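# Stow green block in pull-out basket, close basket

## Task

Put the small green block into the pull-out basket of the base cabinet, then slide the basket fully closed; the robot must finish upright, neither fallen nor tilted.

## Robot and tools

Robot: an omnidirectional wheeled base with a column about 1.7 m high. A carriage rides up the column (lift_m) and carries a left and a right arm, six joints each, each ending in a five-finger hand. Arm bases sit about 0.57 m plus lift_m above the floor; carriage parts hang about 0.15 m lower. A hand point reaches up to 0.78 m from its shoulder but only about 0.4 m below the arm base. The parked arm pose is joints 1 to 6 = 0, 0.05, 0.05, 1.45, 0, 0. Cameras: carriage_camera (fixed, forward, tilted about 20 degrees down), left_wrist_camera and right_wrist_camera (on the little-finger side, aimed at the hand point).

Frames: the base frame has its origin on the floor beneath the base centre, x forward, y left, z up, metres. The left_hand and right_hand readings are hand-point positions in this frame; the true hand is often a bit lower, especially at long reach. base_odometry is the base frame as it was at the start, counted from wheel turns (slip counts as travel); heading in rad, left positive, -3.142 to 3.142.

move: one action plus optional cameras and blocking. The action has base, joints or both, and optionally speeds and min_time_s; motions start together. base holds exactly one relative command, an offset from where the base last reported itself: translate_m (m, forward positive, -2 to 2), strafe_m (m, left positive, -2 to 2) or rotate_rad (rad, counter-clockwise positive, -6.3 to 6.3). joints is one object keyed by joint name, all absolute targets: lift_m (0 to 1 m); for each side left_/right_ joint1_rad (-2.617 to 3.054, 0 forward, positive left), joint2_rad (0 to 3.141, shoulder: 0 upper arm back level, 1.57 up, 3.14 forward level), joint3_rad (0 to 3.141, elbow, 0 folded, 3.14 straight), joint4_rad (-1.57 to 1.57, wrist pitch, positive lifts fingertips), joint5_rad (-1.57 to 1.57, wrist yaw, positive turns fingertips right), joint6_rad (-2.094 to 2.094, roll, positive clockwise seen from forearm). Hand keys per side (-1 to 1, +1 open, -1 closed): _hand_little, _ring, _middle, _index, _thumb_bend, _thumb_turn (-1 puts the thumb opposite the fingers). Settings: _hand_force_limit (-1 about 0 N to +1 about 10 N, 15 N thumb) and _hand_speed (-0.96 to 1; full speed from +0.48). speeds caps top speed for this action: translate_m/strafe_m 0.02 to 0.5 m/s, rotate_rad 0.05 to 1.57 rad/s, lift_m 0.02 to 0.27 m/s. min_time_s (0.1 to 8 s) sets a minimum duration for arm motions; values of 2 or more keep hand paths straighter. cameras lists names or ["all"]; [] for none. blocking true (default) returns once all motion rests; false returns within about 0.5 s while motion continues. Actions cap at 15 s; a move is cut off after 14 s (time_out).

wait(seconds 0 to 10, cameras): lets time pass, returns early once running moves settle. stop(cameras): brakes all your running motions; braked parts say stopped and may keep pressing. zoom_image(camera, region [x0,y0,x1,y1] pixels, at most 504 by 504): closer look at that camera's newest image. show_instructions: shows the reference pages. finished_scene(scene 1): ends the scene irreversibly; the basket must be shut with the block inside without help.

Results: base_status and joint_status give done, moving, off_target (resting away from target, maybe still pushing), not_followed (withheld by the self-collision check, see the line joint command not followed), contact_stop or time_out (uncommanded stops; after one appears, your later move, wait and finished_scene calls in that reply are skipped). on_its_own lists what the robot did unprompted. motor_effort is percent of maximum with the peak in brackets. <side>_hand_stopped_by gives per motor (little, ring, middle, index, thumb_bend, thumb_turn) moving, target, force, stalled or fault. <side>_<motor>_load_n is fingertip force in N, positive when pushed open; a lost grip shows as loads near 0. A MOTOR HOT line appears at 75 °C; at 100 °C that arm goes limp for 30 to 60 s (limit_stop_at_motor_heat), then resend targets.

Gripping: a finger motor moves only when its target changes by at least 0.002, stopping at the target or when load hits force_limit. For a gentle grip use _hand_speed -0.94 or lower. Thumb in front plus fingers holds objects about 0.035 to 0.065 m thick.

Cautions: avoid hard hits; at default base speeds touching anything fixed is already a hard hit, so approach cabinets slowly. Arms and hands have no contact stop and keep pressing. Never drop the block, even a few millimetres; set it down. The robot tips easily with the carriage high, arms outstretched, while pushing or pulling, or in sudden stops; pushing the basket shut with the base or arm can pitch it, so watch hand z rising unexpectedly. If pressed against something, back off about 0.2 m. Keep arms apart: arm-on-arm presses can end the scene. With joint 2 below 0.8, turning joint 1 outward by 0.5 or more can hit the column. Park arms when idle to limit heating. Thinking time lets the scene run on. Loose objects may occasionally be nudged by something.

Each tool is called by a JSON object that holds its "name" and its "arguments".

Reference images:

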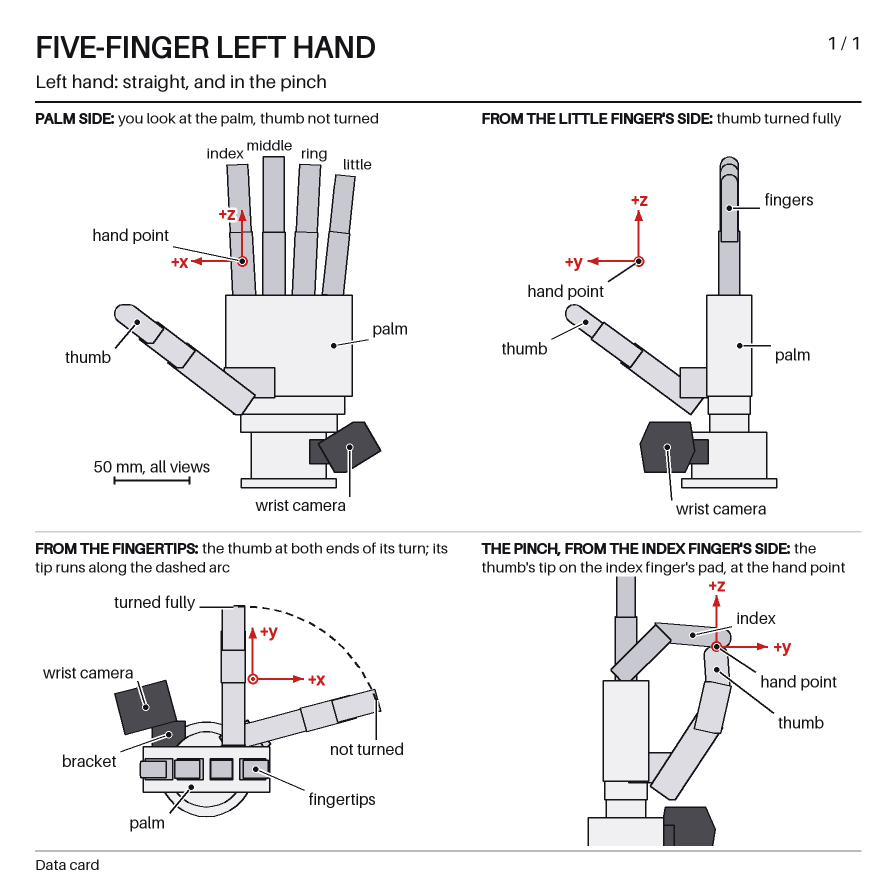

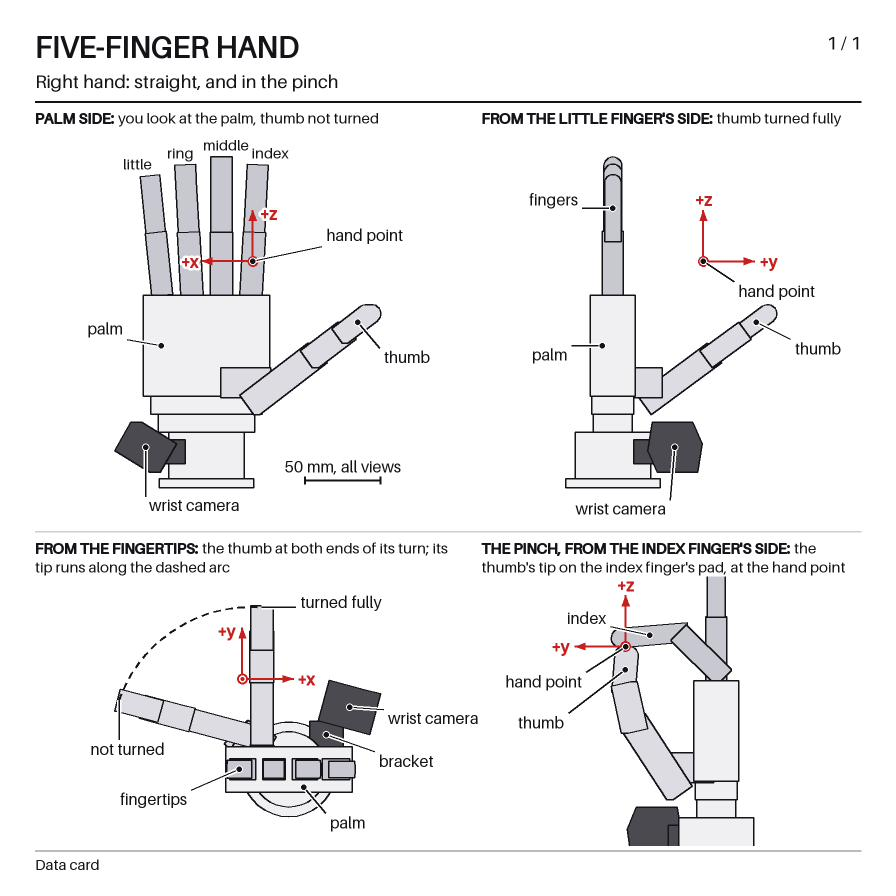

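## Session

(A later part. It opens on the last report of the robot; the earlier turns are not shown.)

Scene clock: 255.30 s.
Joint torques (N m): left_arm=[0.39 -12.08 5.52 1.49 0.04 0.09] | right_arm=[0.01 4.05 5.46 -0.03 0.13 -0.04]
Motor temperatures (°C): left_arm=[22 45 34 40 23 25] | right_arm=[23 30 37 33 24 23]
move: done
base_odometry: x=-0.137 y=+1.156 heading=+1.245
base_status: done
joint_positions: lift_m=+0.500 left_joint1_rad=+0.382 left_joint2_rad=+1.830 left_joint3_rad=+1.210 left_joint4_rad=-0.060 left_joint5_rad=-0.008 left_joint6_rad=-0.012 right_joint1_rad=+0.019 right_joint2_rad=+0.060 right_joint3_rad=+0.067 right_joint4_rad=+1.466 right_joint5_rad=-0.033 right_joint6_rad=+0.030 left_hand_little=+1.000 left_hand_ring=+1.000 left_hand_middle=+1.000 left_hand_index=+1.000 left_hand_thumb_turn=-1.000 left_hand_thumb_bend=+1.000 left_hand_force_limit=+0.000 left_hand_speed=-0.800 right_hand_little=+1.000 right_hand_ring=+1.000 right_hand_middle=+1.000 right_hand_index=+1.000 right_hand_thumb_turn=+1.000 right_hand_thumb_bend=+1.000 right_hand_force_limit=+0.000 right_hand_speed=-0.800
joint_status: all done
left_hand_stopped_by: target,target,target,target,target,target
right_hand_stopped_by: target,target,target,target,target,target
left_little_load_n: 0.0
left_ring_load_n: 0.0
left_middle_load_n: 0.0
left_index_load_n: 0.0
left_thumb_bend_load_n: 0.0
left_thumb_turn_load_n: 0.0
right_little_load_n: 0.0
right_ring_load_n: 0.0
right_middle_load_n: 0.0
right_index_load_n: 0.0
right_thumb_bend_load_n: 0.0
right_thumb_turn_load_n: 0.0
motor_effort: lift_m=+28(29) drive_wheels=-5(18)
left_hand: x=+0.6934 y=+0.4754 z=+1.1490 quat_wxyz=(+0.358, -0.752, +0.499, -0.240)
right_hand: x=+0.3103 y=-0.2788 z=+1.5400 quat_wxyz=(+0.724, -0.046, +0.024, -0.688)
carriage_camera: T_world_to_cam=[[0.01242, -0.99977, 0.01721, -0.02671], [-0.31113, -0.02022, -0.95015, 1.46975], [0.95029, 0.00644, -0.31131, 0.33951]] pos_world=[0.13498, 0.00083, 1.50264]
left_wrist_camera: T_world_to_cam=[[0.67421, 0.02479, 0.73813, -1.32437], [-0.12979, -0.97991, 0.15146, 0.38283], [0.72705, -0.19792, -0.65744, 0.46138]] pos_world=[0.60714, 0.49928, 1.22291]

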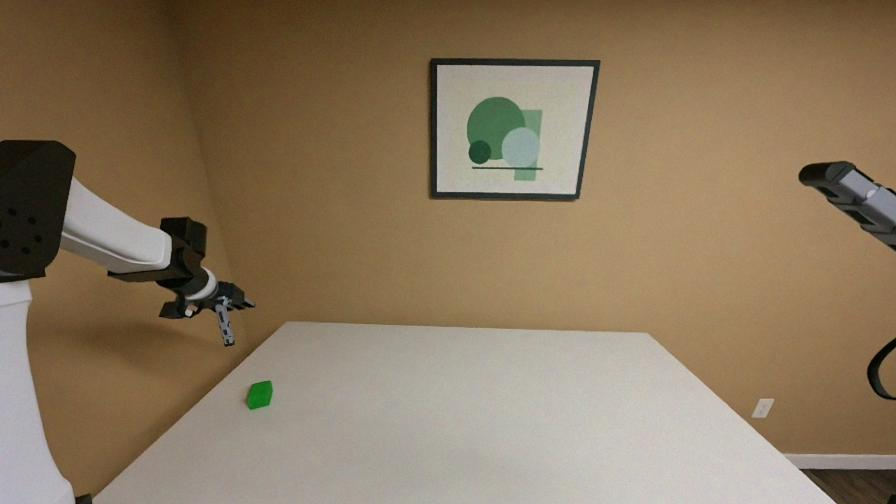

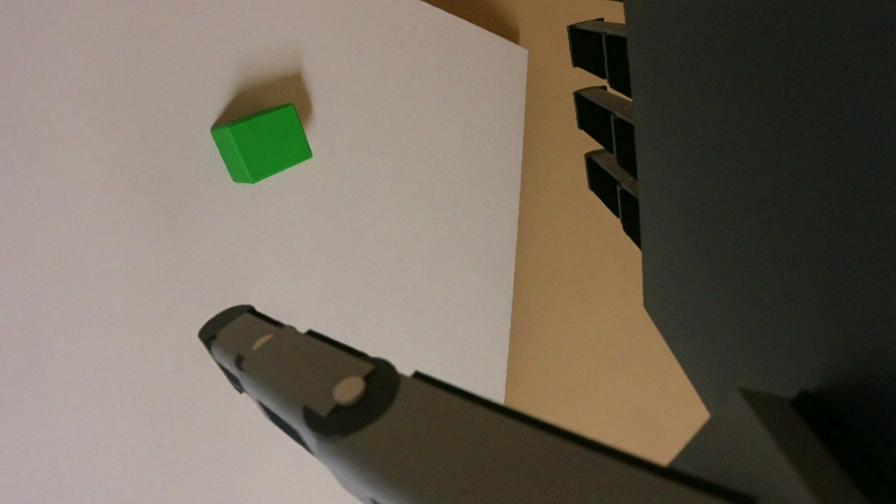

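{"name": "move", "arguments": {"base": {"translate_m": 0.05}, "speeds": {"translate_m": 0.1}, "joints": {"left_joint1_rad": 0.405, "left_joint2_rad": 2.345, "left_joint3_rad": 1.315, "left_joint4_rad": 0.369}, "min_time_s": 3, "cameras": ["left_wrist_camera"]}}

{"name": "move", "arguments": {"joints": {"left_joint2_rad": 2.56, "left_joint3_rad": 1.35, "left_joint4_rad": 0.549}, "min_time_s": 2, "cameras": ["carriage_camera", "left_wrist_camera"]}}

Scene clock: 294.87 s.
Joint torques (N m): left_arm=[0.59 -10.03 6.5 1.56 0.02 0.1] | right_arm=[-0.02 4.08 5.42 -0.05 0.13 -0.05]
move: done
base_odometry: x=-0.121 y=+1.204 heading=+1.245
base_status: done
joint_positions: lift_m=+0.500 left_joint1_rad=+0.399 left_joint2_rad=+2.318 left_joint3_rad=+1.299 left_joint4_rad=+0.365 left_joint5_rad=-0.007 left_joint6_rad=-0.012 right_joint1_rad=+0.019 right_joint2_rad=+0.060 right_joint3_rad=+0.067 right_joint4_rad=+1.467 right_joint5_rad=-0.033 right_joint6_rad=+0.030 left_hand_little=+1.000 left_hand_ring=+1.000 left_hand_middle=+1.000 left_hand_index=+1.000 left_hand_thumb_turn=-1.000 left_hand_thumb_bend=+1.000 left_hand_force_limit=+0.000 left_hand_speed=-0.800 right_hand_little=+1.000 right_hand_ring=+1.000 right_hand_middle=+1.000 right_hand_index=+1.000 right_hand_thumb_turn=+1.000 right_hand_thumb_bend=+1.000 right_hand_force_limit=+0.000 right_hand_speed=-0.800
joint_status: all done
left_hand_stopped_by: target,target,target,target,target,target
right_hand_stopped_by: target,target,target,target,target,target
left_little_load_n: 0.0
left_ring_load_n: 0.0
left_middle_load_n: 0.0
left_index_load_n: 0.0
left_thumb_bend_load_n: 0.0
left_thumb_turn_load_n: 0.0
right_little_load_n: 0.0
right_ring_load_n: 0.0
right_middle_load_n: 0.0
right_index_load_n: 0.0
right_thumb_bend_load_n: 0.0
right_thumb_turn_load_n: 0.0
motor_effort: lift_m=+28(29) drive_wheels=-5(15)
left_hand: x=+0.7486 y=+0.5074 z=+1.0087 quat_wxyz=(+0.369, -0.751, +0.490, -0.245)
right_hand: x=+0.3099 y=-0.2788 z=+1.5401 quat_wxyz=(+0.724, -0.046, +0.023, -0.688)
left_wrist_camera: T_world_to_cam=[[0.65516, 0.02828, 0.75496, -1.26323], [-0.11776, -0.98326, 0.13903, 0.4478], [0.74626, -0.18, -0.64086, 0.29519]] pos_world=[0.66007, 0.52917, 1.08061]

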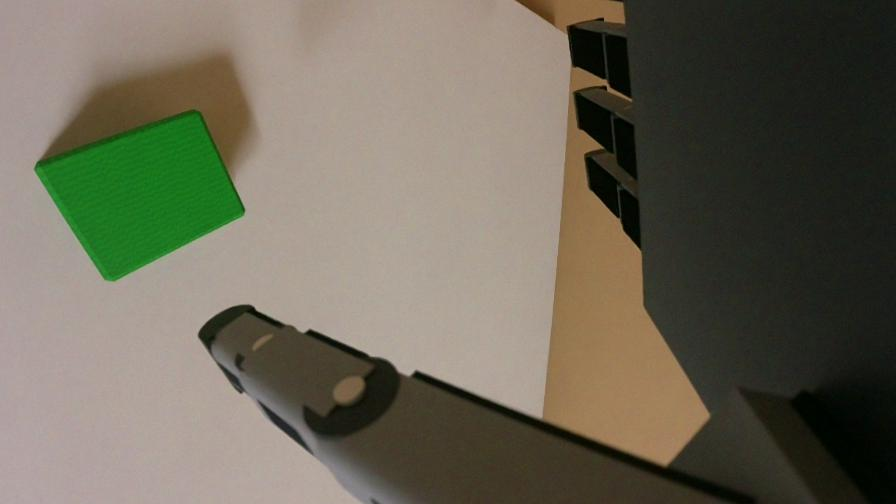

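Scene clock: 297.17 s.
Joint torques (N m): left_arm=[0.59 -10.52 5.76 1.55 0.02 0.09] | right_arm=[-0.01 4.07 5.44 -0.05 0.13 -0.05]
move: done
base_odometry: x=-0.121 y=+1.204 heading=+1.245
base_status: not commanded
joint_positions: lift_m=+0.500 left_joint1_rad=+0.399 left_joint2_rad=+2.532 left_joint3_rad=+1.336 left_joint4_rad=+0.545 left_joint5_rad=-0.007 left_joint6_rad=-0.012 right_joint1_rad=+0.019 right_joint2_rad=+0.060 right_joint3_rad=+0.067 right_joint4_rad=+1.467 right_joint5_rad=-0.033 right_joint6_rad=+0.030 left_hand_little=+1.000 left_hand_ring=+1.000 left_hand_middle=+1.000 left_hand_index=+1.000 left_hand_thumb_turn=-1.000 left_hand_thumb_bend=+1.000 left_hand_force_limit=+0.000 left_hand_speed=-0.800 right_hand_little=+1.000 right_hand_ring=+1.000 right_hand_middle=+1.000 right_hand_index=+1.000 right_hand_thumb_turn=+1.000 right_hand_thumb_bend=+1.000 right_hand_force_limit=+0.000 right_hand_speed=-0.800
joint_status: all done
left_hand_stopped_by: target,target,target,target,target,target
right_hand_stopped_by: target,target,target,target,target,target
left_little_load_n: 0.0
left_ring_load_n: 0.0
left_middle_load_n: 0.0
left_index_load_n: 0.0
left_thumb_bend_load_n: 0.0
left_thumb_turn_load_n: 0.0
right_little_load_n: 0.0
right_ring_load_n: 0.0
right_middle_load_n: 0.0
right_index_load_n: 0.0
right_thumb_bend_load_n: 0.0
right_thumb_turn_load_n: 0.0
motor_effort: lift_m=+28(29) drive_wheels=-6(9)
left_hand: x=+0.7520 y=+0.5088 z=+0.9378 quat_wxyz=(+0.370, -0.750, +0.490, -0.245)
right_hand: x=+0.3099 y=-0.2788 z=+1.5401 quat_wxyz=(+0.724, -0.046, +0.023, -0.688)
carriage_camera: T_world_to_cam=[[0.01242, -0.99977, 0.01721, -0.02671], [-0.31113, -0.02022, -0.95015, 1.46975], [0.95029, 0.00644, -0.31131, 0.33951]] pos_world=[0.13498, 0.00083, 1.50264]
left_wrist_camera: T_world_to_cam=[[0.65326, 0.02747, 0.75664, -1.21168], [-0.11818, -0.98339, 0.13774, 0.461], [0.74786, -0.1794, -0.63916, 0.24436]] pos_world=[0.66328, 0.53047, 1.00949]

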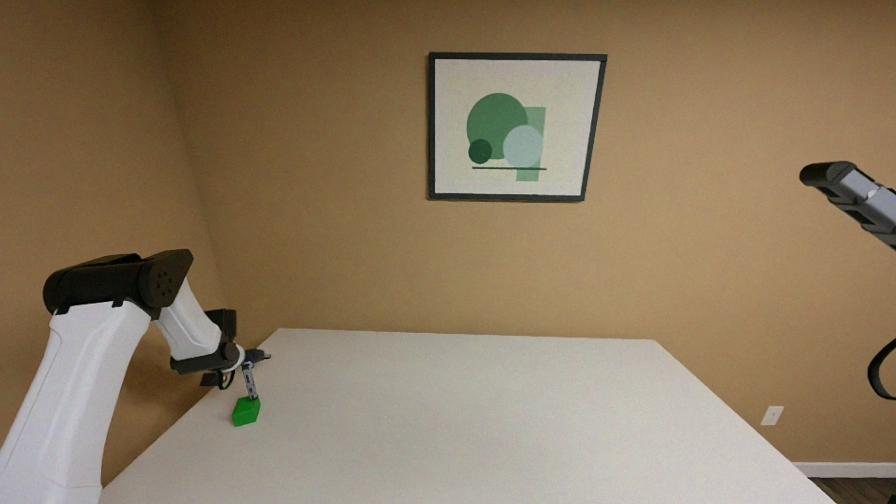

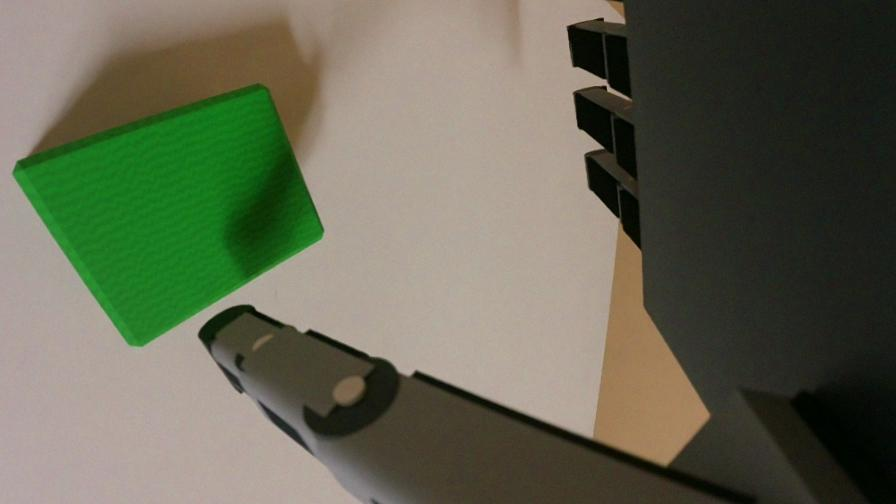

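{"name": "zoom_image", "arguments": {"camera": "left_wrist_camera", "region": [0, 60, 350, 370]}}

Scaled by 1.440.

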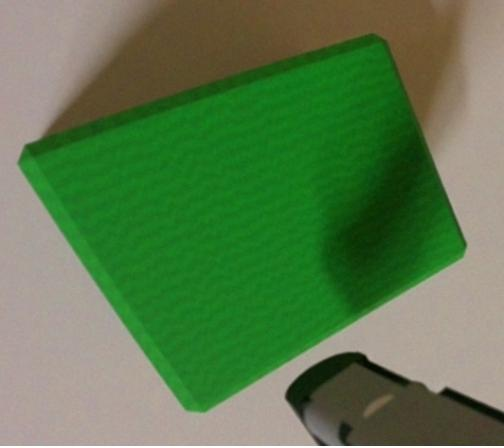

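{"name": "move", "arguments": {"joints": {"left_joint1_rad": 0.43, "left_joint2_rad": 2.475, "left_joint3_rad": 1.211, "left_joint4_rad": 0.584}, "min_time_s": 2, "cameras": ["carriage_camera", "left_wrist_camera"]}}

{"name": "zoom_image", "arguments": {"camera": "left_wrist_camera", "region": [0, 0, 400, 400]}}

{"name": "zoom_image", "arguments": {"camera": "carriage_camera", "region": [180, 320, 320, 460]}}

Scene clock: 358.40 s.
Joint torques (N m): left_arm=[0.58 -15.56 3.69 1.5 0.02 0.09] | right_arm=[-0.02 4.1 5.44 -0.05 0.13 -0.05]
move: done
base_odometry: x=-0.121 y=+1.204 heading=+1.245
base_status: not commanded
joint_positions: lift_m=+0.500 left_joint1_rad=+0.424 left_joint2_rad=+2.513 left_joint3_rad=+1.219 left_joint4_rad=+0.580 left_joint5_rad=-0.007 left_joint6_rad=-0.012 right_joint1_rad=+0.019 right_joint2_rad=+0.060 right_joint3_rad=+0.067 right_joint4_rad=+1.467 right_joint5_rad=-0.033 right_joint6_rad=+0.030 left_hand_little=+1.000 left_hand_ring=+1.000 left_hand_middle=+1.000 left_hand_index=+1.000 left_hand_thumb_turn=-1.000 left_hand_thumb_bend=+1.000 left_hand_force_limit=+0.000 left_hand_speed=-0.800 right_hand_little=+1.000 right_hand_ring=+1.000 right_hand_middle=+1.000 right_hand_index=+1.000 right_hand_thumb_turn=+1.000 right_hand_thumb_bend=+1.000 right_hand_force_limit=+0.000 right_hand_speed=-0.800
joint_status: all done
left_hand_stopped_by: target,target,target,target,target,target
right_hand_stopped_by: target,target,target,target,target,target
left_little_load_n: 0.0
left_ring_load_n: 0.0
left_middle_load_n: 0.0
left_index_load_n: 0.0
left_thumb_bend_load_n: 0.0
left_thumb_turn_load_n: 0.0
right_little_load_n: 0.0
right_ring_load_n: 0.0
right_middle_load_n: 0.0
right_index_load_n: 0.0
right_thumb_bend_load_n: 0.0
right_thumb_turn_load_n: 0.0
motor_effort: lift_m=+28(29) drive_wheels=-7(8)
left_hand: x=+0.7127 y=+0.5067 z=+0.9176 quat_wxyz=(+0.349, -0.768, +0.487, -0.225)
right_hand: x=+0.3099 y=-0.2788 z=+1.5401 quat_wxyz=(+0.724, -0.046, +0.023, -0.688)
carriage_camera: T_world_to_cam=[[0.01242, -0.99977, 0.01721, -0.02671], [-0.31113, -0.02022, -0.95015, 1.46975], [0.95029, 0.00644, -0.31131, 0.33951]] pos_world=[0.13498, 0.00083, 1.50264]
left_wrist_camera: T_world_to_cam=[[0.69489, 0.06335, 0.71632, -1.1816], [-0.08415, -0.98211, 0.16848, 0.404], [0.71418, -0.17735, -0.67713, 0.31826]] pos_world=[0.62779, 0.52807, 0.99384]

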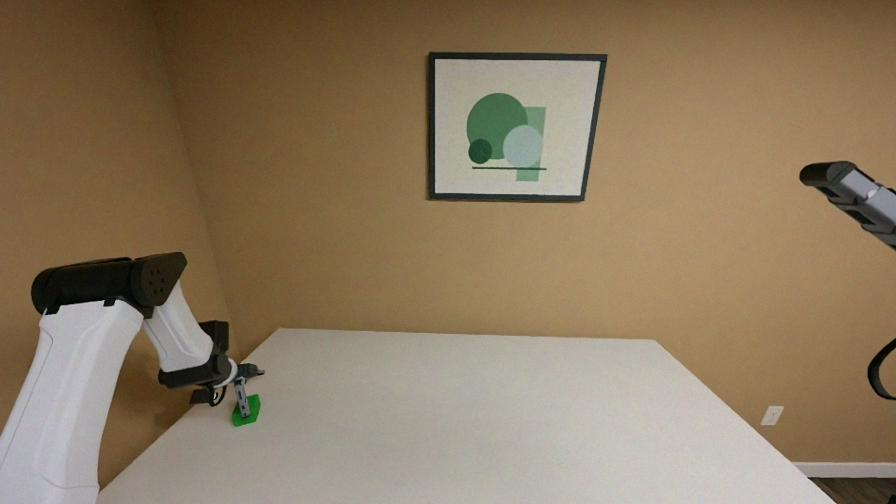

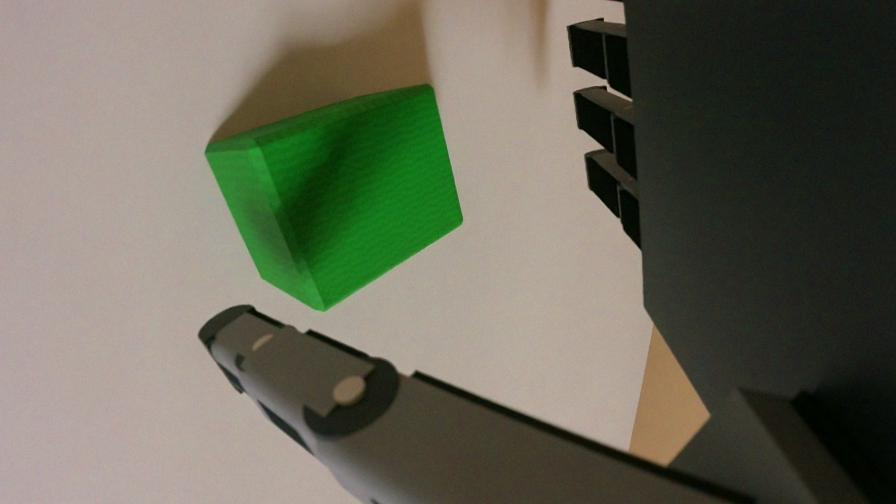

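Scaled by 1.260.

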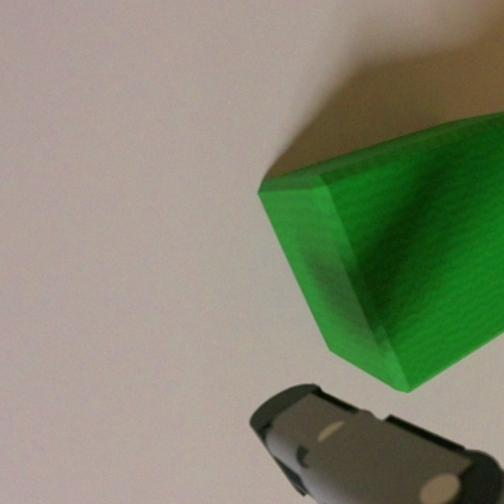

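Scaled by 3.600.

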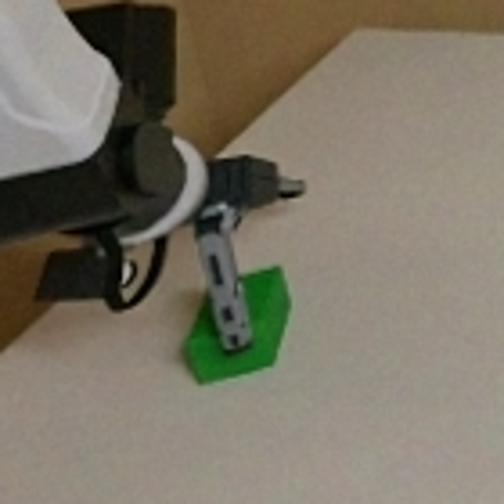

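{"name": "move", "arguments": {"joints": {"left_joint1_rad": 0.446, "left_joint2_rad": 2.583, "left_joint3_rad": 1.237, "left_joint4_rad": 0.639}, "min_time_s": 2, "cameras": ["carriage_camera", "left_wrist_camera"]}}

{"name": "zoom_image", "arguments": {"camera": "left_wrist_camera", "region": [100, 0, 600, 400]}}

{"name": "zoom_image", "arguments": {"camera": "carriage_camera", "region": [180, 320, 320, 460]}}

Scene clock: 410.10 s.
Joint torques (N m): left_arm=[0.57 -9.98 5.09 1.51 0.02 0.1] | right_arm=[-0.01 4.07 5.46 -0.05 0.14 -0.04]
Motor temperatures (°C): left_arm=[22 57 32 43 22 24] | right_arm=[23 29 36 32 23 22]
move: done
base_odometry: x=-0.121 y=+1.204 heading=+1.245
base_status: not commanded
joint_positions: lift_m=+0.500 left_joint1_rad=+0.440 left_joint2_rad=+2.555 left_joint3_rad=+1.224 left_joint4_rad=+0.635 left_joint5_rad=-0.007 left_joint6_rad=-0.012 right_joint1_rad=+0.019 right_joint2_rad=+0.060 right_joint3_rad=+0.067 right_joint4_rad=+1.467 right_joint5_rad=-0.033 right_joint6_rad=+0.030 left_hand_little=+1.000 left_hand_ring=+1.000 left_hand_middle=+1.000 left_hand_index=+1.000 left_hand_thumb_turn=-1.000 left_hand_thumb_bend=+1.000 left_hand_force_limit=+0.000 left_hand_speed=-0.800 right_hand_little=+1.000 right_hand_ring=+1.000 right_hand_middle=+1.000 right_hand_index=+1.000 right_hand_thumb_turn=+1.000 right_hand_thumb_bend=+1.000 right_hand_force_limit=+0.000 right_hand_speed=-0.800
joint_status: all done
left_hand_stopped_by: target,target,target,target,target,target
right_hand_stopped_by: target,target,target,target,target,target
left_little_load_n: 0.0
left_ring_load_n: 0.0
left_middle_load_n: 0.0
left_index_load_n: 0.0
left_thumb_bend_load_n: 0.0
left_thumb_turn_load_n: 0.0
right_little_load_n: 0.0
right_ring_load_n: 0.0
right_middle_load_n: 0.0
right_index_load_n: 0.0
right_thumb_bend_load_n: 0.0
right_thumb_turn_load_n: 0.0
motor_effort: lift_m=+28(29) drive_wheels=-6(9)
left_hand: x=+0.7118 y=+0.5153 z=+0.9072 quat_wxyz=(+0.358, -0.769, +0.479, -0.227)
right_hand: x=+0.3099 y=-0.2788 z=+1.5401 quat_wxyz=(+0.724, -0.046, +0.023, -0.688)
carriage_camera: T_world_to_cam=[[0.01242, -0.99977, 0.01721, -0.02671], [-0.31113, -0.02022, -0.95015, 1.46975], [0.95029, 0.00644, -0.31131, 0.33951]] pos_world=[0.13498, 0.00083, 1.50264]
left_wrist_camera: T_world_to_cam=[[0.68186, 0.06856, 0.72827, -1.1783], [-0.0715, -0.98458, 0.15963, 0.41442], [0.72798, -0.16092, -0.66644, 0.28541]] pos_world=[0.62529, 0.53475, 0.98217]

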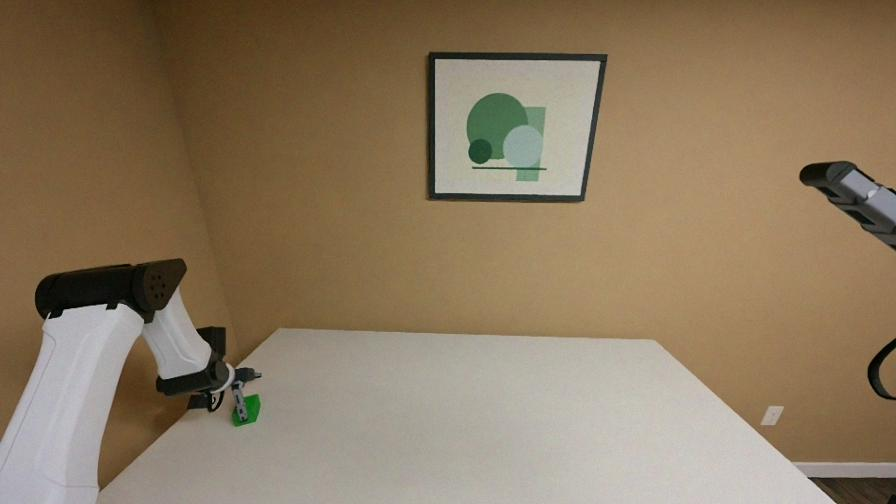

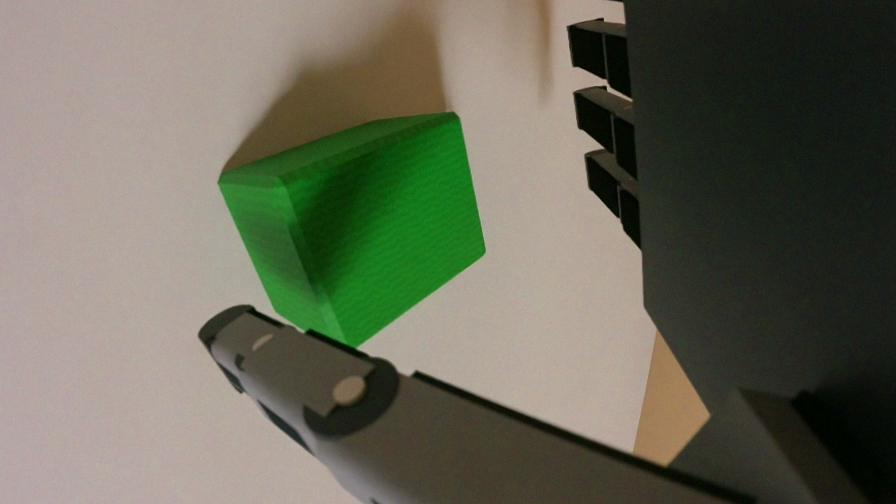

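Scaled by 1.008.

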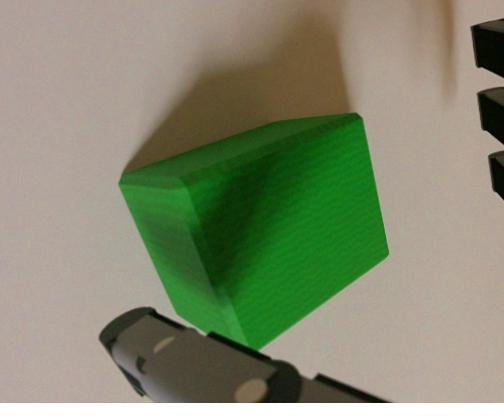

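Scaled by 3.600.

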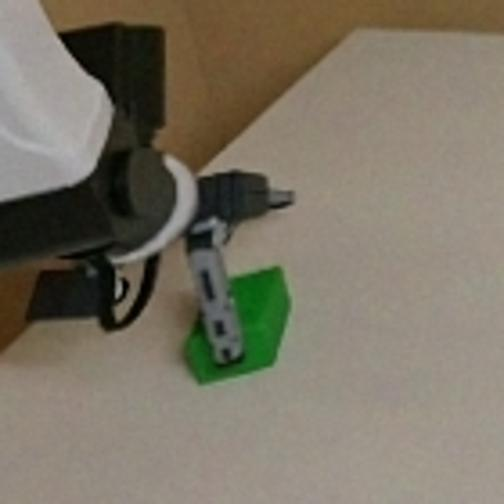

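{"name": "move", "arguments": {"joints": {"left_joint2_rad": 2.64, "left_joint3_rad": 1.251, "left_joint4_rad": 0.696}, "min_time_s": 2, "cameras": ["carriage_camera", "left_wrist_camera"]}}

{"name": "zoom_image", "arguments": {"camera": "carriage_camera", "region": [180, 320, 320, 460]}}

Scene clock: 435.67 s.
Joint torques (N m): left_arm=[0.58 -10.06 4.9 1.52 0.02 0.1] | right_arm=[-0.03 4.1 5.42 -0.05 0.13 -0.04]
Motor temperatures (°C): left_arm=[22 52 33 42 22 24] | right_arm=[23 28 36 31 23 22]
move: done
base_odometry: x=-0.121 y=+1.204 heading=+1.245
base_status: not commanded
joint_positions: lift_m=+0.500 left_joint1_rad=+0.440 left_joint2_rad=+2.612 left_joint3_rad=+1.239 left_joint4_rad=+0.693 left_joint5_rad=-0.007 left_joint6_rad=-0.012 right_joint1_rad=+0.019 right_joint2_rad=+0.060 right_joint3_rad=+0.067 right_joint4_rad=+1.467 right_joint5_rad=-0.033 right_joint6_rad=+0.030 left_hand_little=+1.000 left_hand_ring=+1.000 left_hand_middle=+1.000 left_hand_index=+1.000 left_hand_thumb_turn=-1.000 left_hand_thumb_bend=+1.000 left_hand_force_limit=+0.000 left_hand_speed=-0.800 right_hand_little=+1.000 right_hand_ring=+1.000 right_hand_middle=+1.000 right_hand_index=+1.000 right_hand_thumb_turn=+1.000 right_hand_thumb_bend=+1.000 right_hand_force_limit=+0.000 right_hand_speed=-0.800
joint_status: all done
left_hand_stopped_by: target,target,target,target,target,target
right_hand_stopped_by: target,target,target,target,target,target
left_little_load_n: 0.0
left_ring_load_n: 0.0
left_middle_load_n: 0.0
left_index_load_n: 0.0
left_thumb_bend_load_n: 0.0
left_thumb_turn_load_n: 0.0
right_little_load_n: 0.0
right_ring_load_n: 0.0
right_middle_load_n: 0.0
right_index_load_n: 0.0
right_thumb_bend_load_n: 0.0
right_thumb_turn_load_n: 0.0
motor_effort: lift_m=+28(29) drive_wheels=-6(10)
left_hand: x=+0.7132 y=+0.5160 z=+0.8922 quat_wxyz=(+0.364, -0.766, +0.478, -0.230)
right_hand: x=+0.3099 y=-0.2788 z=+1.5401 quat_wxyz=(+0.724, -0.046, +0.023, -0.688)
carriage_camera: T_world_to_cam=[[0.01242, -0.99977, 0.01721, -0.02671], [-0.31113, -0.02022, -0.95015, 1.46975], [0.95029, 0.00644, -0.31131, 0.33951]] pos_world=[0.13498, 0.00083, 1.50264]
left_wrist_camera: T_world_to_cam=[[0.67197, 0.06394, 0.73781, -1.16748], [-0.07359, -0.98557, 0.15244, 0.42602], [0.73691, -0.15673, -0.65757, 0.25803]] pos_world=[0.62572, 0.53496, 0.96611]

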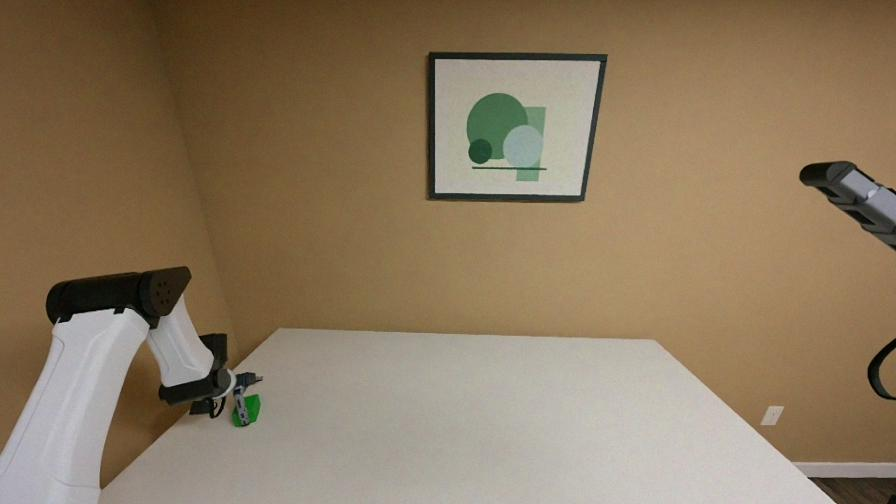

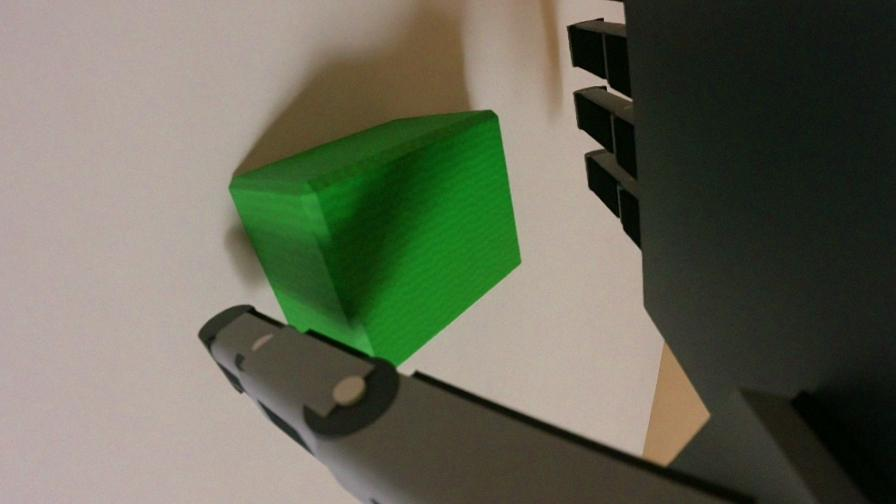

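Scaled by 3.600.

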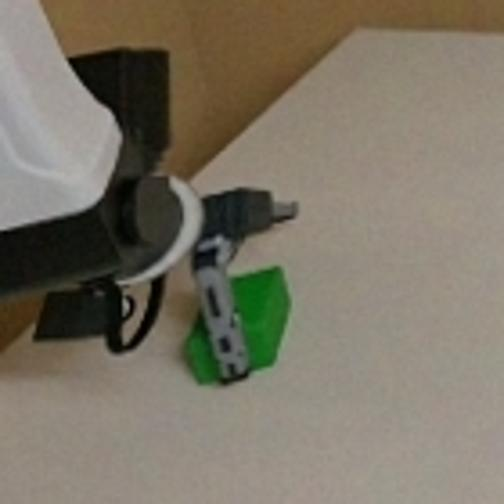

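{"name": "move", "arguments": {"joints": {"left_hand_index": 0.35, "left_hand_middle": 0.35}, "cameras": ["left_wrist_camera"]}}

{"name": "move", "arguments": {"joints": {"left_hand_index": -0.05, "left_hand_middle": -0.05, "left_hand_speed": -0.94, "left_hand_force_limit": -0.6}, "cameras": ["carriage_camera", "left_wrist_camera"]}}

{"name": "zoom_image", "arguments": {"camera": "carriage_camera", "region": [180, 320, 320, 460]}}

Scene clock: 447.50 s.
Joint torques (N m): left_arm=[0.57 -10.03 4.89 1.52 0.02 0.09] | right_arm=[-0.02 4.08 5.46 -0.05 0.12 -0.05]
move: done
base_odometry: x=-0.121 y=+1.204 heading=+1.245
base_status: not commanded
joint_positions: lift_m=+0.500 left_joint1_rad=+0.440 left_joint2_rad=+2.612 left_joint3_rad=+1.239 left_joint4_rad=+0.693 left_joint5_rad=-0.007 left_joint6_rad=-0.012 right_joint1_rad=+0.019 right_joint2_rad=+0.060 right_joint3_rad=+0.067 right_joint4_rad=+1.467 right_joint5_rad=-0.033 right_joint6_rad=+0.030 left_hand_little=+1.000 left_hand_ring=+1.000 left_hand_middle=+0.350 left_hand_index=+0.350 left_hand_thumb_turn=-1.000 left_hand_thumb_bend=+1.000 left_hand_force_limit=+0.000 left_hand_speed=-0.800 right_hand_little=+1.000 right_hand_ring=+1.000 right_hand_middle=+1.000 right_hand_index=+1.000 right_hand_thumb_turn=+1.000 right_hand_thumb_bend=+1.000 right_hand_force_limit=+0.000 right_hand_speed=-0.800
joint_status: all done
left_hand_stopped_by: target,target,target,target,target,target
right_hand_stopped_by: target,target,target,target,target,target
left_little_load_n: -0.5
left_ring_load_n: 0.0
left_middle_load_n: 0.0
left_index_load_n: 0.0
left_thumb_bend_load_n: 0.0
left_thumb_turn_load_n: 0.0
right_little_load_n: 0.0
right_ring_load_n: 0.0
right_middle_load_n: 0.0
right_index_load_n: 0.0
right_thumb_bend_load_n: 0.0
right_thumb_turn_load_n: 0.0
motor_effort: lift_m=+28(29) drive_wheels=-6(9)
left_hand: x=+0.7133 y=+0.5160 z=+0.8923 quat_wxyz=(+0.364, -0.766, +0.478, -0.230)
right_hand: x=+0.3099 y=-0.2788 z=+1.5401 quat_wxyz=(+0.724, -0.046, +0.023, -0.688)
left_wrist_camera: T_world_to_cam=[[0.67174, 0.06377, 0.73803, -1.16754], [-0.07368, -0.9856, 0.15223, 0.42627], [0.73711, -0.15663, -0.65737, 0.25772]] pos_world=[0.62572, 0.53496, 0.96621]

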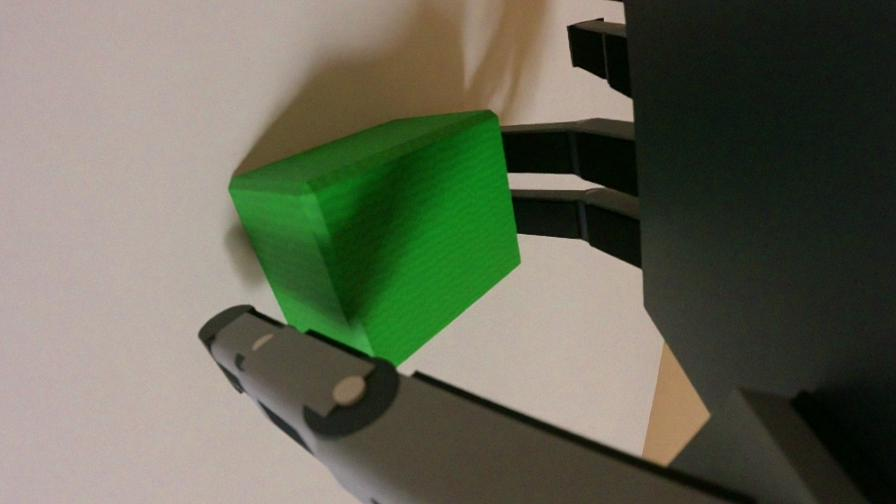

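Scene clock: 449.77 s.
Joint torques (N m): left_arm=[0.55 -10.03 4.89 1.52 0.02 0.09] | right_arm=[-0.03 4.08 5.44 -0.05 0.13 -0.04]
move: off_target
base_odometry: x=-0.121 y=+1.204 heading=+1.245
base_status: not commanded
joint_positions: lift_m=+0.500 left_joint1_rad=+0.440 left_joint2_rad=+2.612 left_joint3_rad=+1.239 left_joint4_rad=+0.693 left_joint5_rad=-0.007 left_joint6_rad=-0.012 right_joint1_rad=+0.019 right_joint2_rad=+0.060 right_joint3_rad=+0.067 right_joint4_rad=+1.467 right_joint5_rad=-0.033 right_joint6_rad=+0.030 left_hand_little=+1.000 left_hand_ring=+1.000 left_hand_middle=+0.058 left_hand_index=+0.029 left_hand_thumb_turn=-1.000 left_hand_thumb_bend=+1.000 left_hand_force_limit=-0.600 left_hand_speed=-0.940 right_hand_little=+1.000 right_hand_ring=+1.000 right_hand_middle=+1.000 right_hand_index=+1.000 right_hand_thumb_turn=+1.000 right_hand_thumb_bend=+1.000 right_hand_force_limit=+0.000 right_hand_speed=-0.800
joint_status: left_hand_middle off_target (ended at +0.058, target -0.050); left_hand_index off_target (ended at +0.029, target -0.050); the others done
left_hand_stopped_by: target,target,force,force,target,target
right_hand_stopped_by: target,target,target,target,target,target
left_little_load_n: -0.5
left_ring_load_n: 0.0
left_middle_load_n: 3.0
left_index_load_n: 3.5
left_thumb_bend_load_n: 0.5
left_thumb_turn_load_n: 0.0
right_little_load_n: 0.0
right_ring_load_n: 0.0
right_middle_load_n: 0.0
right_index_load_n: 0.0
right_thumb_bend_load_n: 0.0
right_thumb_turn_load_n: 0.0
motor_effort: lift_m=+29(29) drive_wheels=-7(9)
left_hand: x=+0.7134 y=+0.5160 z=+0.8924 quat_wxyz=(+0.364, -0.766, +0.477, -0.230)
right_hand: x=+0.3099 y=-0.2788 z=+1.5401 quat_wxyz=(+0.724, -0.046, +0.023, -0.688)
carriage_camera: T_world_to_cam=[[0.01242, -0.99977, 0.01721, -0.02671], [-0.31113, -0.02022, -0.95015, 1.46975], [0.95029, 0.00644, -0.31131, 0.33951]] pos_world=[0.13498, 0.00083, 1.50264]
left_wrist_camera: T_world_to_cam=[[0.67146, 0.06368, 0.7383, -1.16763], [-0.07373, -0.98562, 0.15207, 0.42648], [0.73736, -0.15654, -0.65711, 0.2572]] pos_world=[0.62582, 0.53496, 0.96621]

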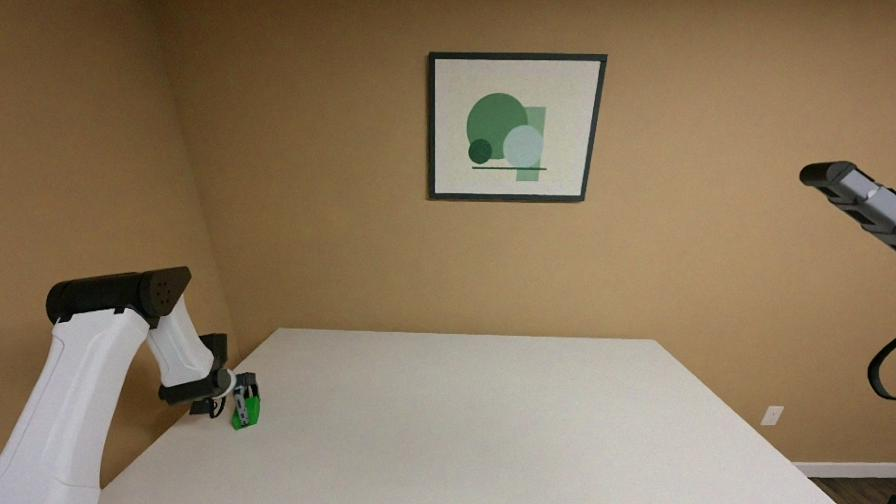

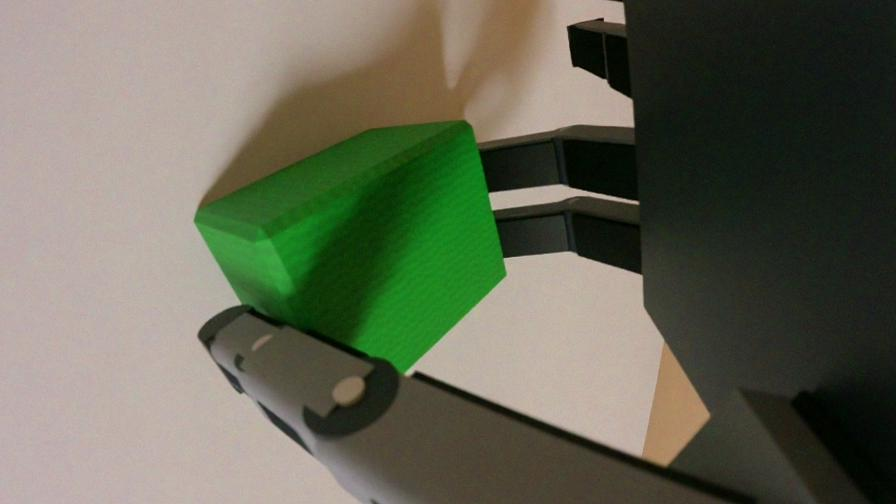

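Scaled by 3.600.

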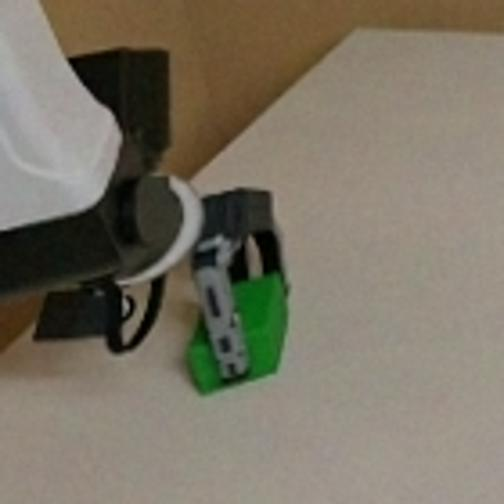

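{"name": "move", "arguments": {"joints": {"left_hand_index": -0.3, "left_hand_middle": -0.3, "left_hand_speed": -0.95, "left_hand_force_limit": 0.0}, "cameras": ["left_wrist_camera"]}}

{"name": "move", "arguments": {"joints": {"lift_m": 0.53}, "speeds": {"lift_m": 0.05}, "cameras": ["carriage_camera", "left_wrist_camera"]}}

Scene clock: 455.80 s.
Joint torques (N m): left_arm=[0.58 -10.04 4.9 1.52 0.02 0.09] | right_arm=[-0.02 4.07 5.46 -0.05 0.13 -0.04]
move: off_target
base_odometry: x=-0.121 y=+1.204 heading=+1.245
base_status: not commanded
joint_positions: lift_m=+0.500 left_joint1_rad=+0.440 left_joint2_rad=+2.612 left_joint3_rad=+1.239 left_joint4_rad=+0.693 left_joint5_rad=-0.007 left_joint6_rad=-0.012 right_joint1_rad=+0.019 right_joint2_rad=+0.060 right_joint3_rad=+0.067 right_joint4_rad=+1.467 right_joint5_rad=-0.033 right_joint6_rad=+0.030 left_hand_little=+1.000 left_hand_ring=+1.000 left_hand_middle=+0.050 left_hand_index=+0.021 left_hand_thumb_turn=-1.000 left_hand_thumb_bend=+1.000 left_hand_force_limit=+0.000 left_hand_speed=-0.950 right_hand_little=+1.000 right_hand_ring=+1.000 right_hand_middle=+1.000 right_hand_index=+1.000 right_hand_thumb_turn=+1.000 right_hand_thumb_bend=+1.000 right_hand_force_limit=+0.000 right_hand_speed=-0.800
joint_status: left_hand_middle off_target (ended at +0.050, target -0.300); left_hand_index off_target (ended at +0.021, target -0.300); the others done
left_hand_stopped_by: target,target,force,force,target,target
right_hand_stopped_by: target,target,target,target,target,target
left_little_load_n: 0.0
left_ring_load_n: -0.5
left_middle_load_n: 5.5
left_index_load_n: 6.5
left_thumb_bend_load_n: 1.5
left_thumb_turn_load_n: 0.0
right_little_load_n: 0.0
right_ring_load_n: 0.0
right_middle_load_n: 0.0
right_index_load_n: 0.0
right_thumb_bend_load_n: 0.0
right_thumb_turn_load_n: 0.5
motor_effort: lift_m=+28(29) drive_wheels=-7(9)
left_hand: x=+0.7134 y=+0.5160 z=+0.8924 quat_wxyz=(+0.364, -0.766, +0.477, -0.230)
right_hand: x=+0.3099 y=-0.2788 z=+1.5401 quat_wxyz=(+0.724, -0.046, +0.023, -0.688)
left_wrist_camera: T_world_to_cam=[[0.67146, 0.06368, 0.7383, -1.16763], [-0.07373, -0.98562, 0.15207, 0.42648], [0.73736, -0.15654, -0.65711, 0.2572]] pos_world=[0.62582, 0.53496, 0.96621]

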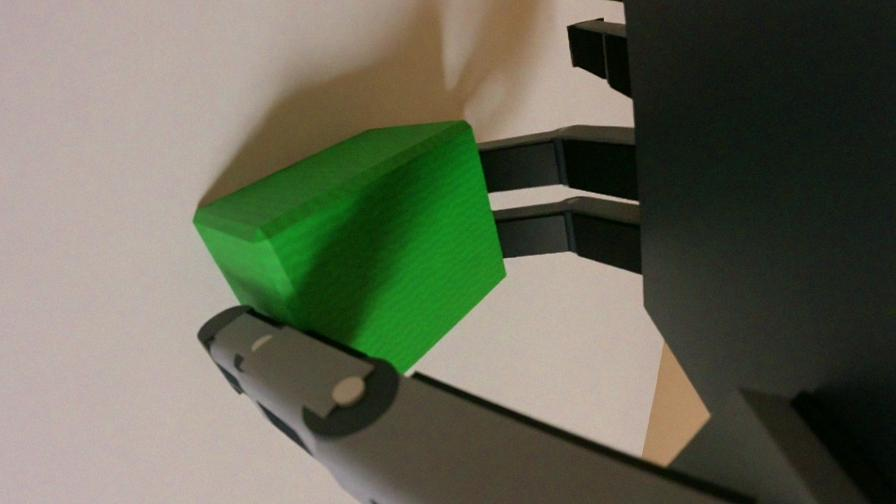

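Scene clock: 456.73 s.
Joint torques (N m): left_arm=[0.64 -10.58 4.7 1.47 0.02 0.09] | right_arm=[0.01 4.1 5.45 -0.05 0.13 -0.04]
move: done
base_odometry: x=-0.121 y=+1.204 heading=+1.245
base_status: not commanded
joint_positions: lift_m=+0.530 left_joint1_rad=+0.440 left_joint2_rad=+2.617 left_joint3_rad=+1.241 left_joint4_rad=+0.696 left_joint5_rad=-0.007 left_joint6_rad=-0.012 right_joint1_rad=+0.019 right_joint2_rad=+0.060 right_joint3_rad=+0.067 right_joint4_rad=+1.467 right_joint5_rad=-0.033 right_joint6_rad=+0.030 left_hand_little=+1.000 left_hand_ring=+1.000 left_hand_middle=+0.050 left_hand_index=+0.021 left_hand_thumb_turn=-1.000 left_hand_thumb_bend=+1.000 left_hand_force_limit=+0.000 left_hand_speed=-0.950 right_hand_little=+1.000 right_hand_ring=+1.000 right_hand_middle=+1.000 right_hand_index=+1.000 right_hand_thumb_turn=+1.000 right_hand_thumb_bend=+1.000 right_hand_force_limit=+0.000 right_hand_speed=-0.800
joint_status: all done
left_hand_stopped_by: target,target,force,force,target,target
right_hand_stopped_by: target,target,target,target,target,target
left_little_load_n: 0.0
left_ring_load_n: 0.0
left_middle_load_n: 5.5
left_index_load_n: 6.5
left_thumb_bend_load_n: 1.0
left_thumb_turn_load_n: 0.0
right_little_load_n: 0.0
right_ring_load_n: 0.0
right_middle_load_n: 0.0
right_index_load_n: 0.0
right_thumb_bend_load_n: 0.0
right_thumb_turn_load_n: 0.0
motor_effort: lift_m=+29(37) drive_wheels=+9(9)
left_hand: x=+0.7133 y=+0.5160 z=+0.9206 quat_wxyz=(+0.364, -0.766, +0.478, -0.230)
right_hand: x=+0.3099 y=-0.2788 z=+1.5701 quat_wxyz=(+0.724, -0.046, +0.023, -0.688)
carriage_camera: T_world_to_cam=[[0.01242, -0.99977, 0.01721, -0.02722], [-0.31113, -0.02022, -0.95015, 1.49826], [0.95029, 0.00644, -0.31131, 0.34885]] pos_world=[0.13498, 0.00083, 1.53264]
left_wrist_camera: T_world_to_cam=[[0.67174, 0.06377, 0.73803, -1.18842], [-0.07368, -0.9856, 0.15223, 0.42197], [0.73711, -0.15663, -0.65737, 0.27632]] pos_world=[0.62572, 0.53496, 0.99451]

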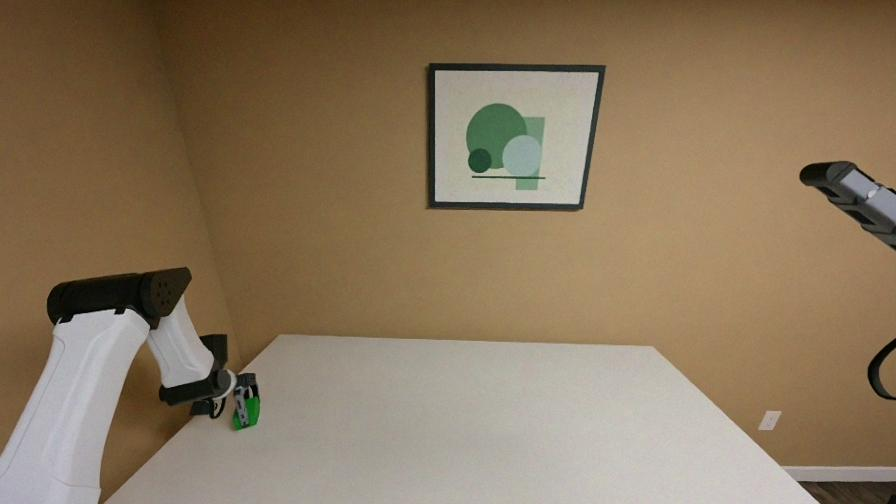

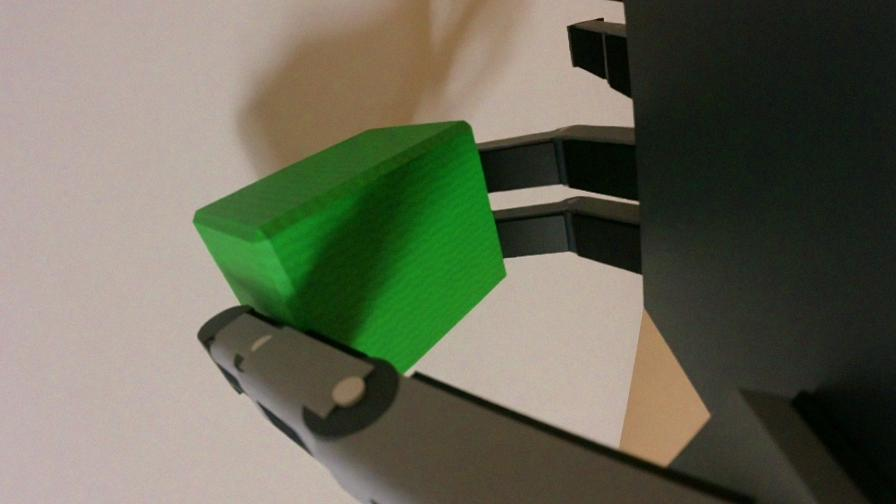

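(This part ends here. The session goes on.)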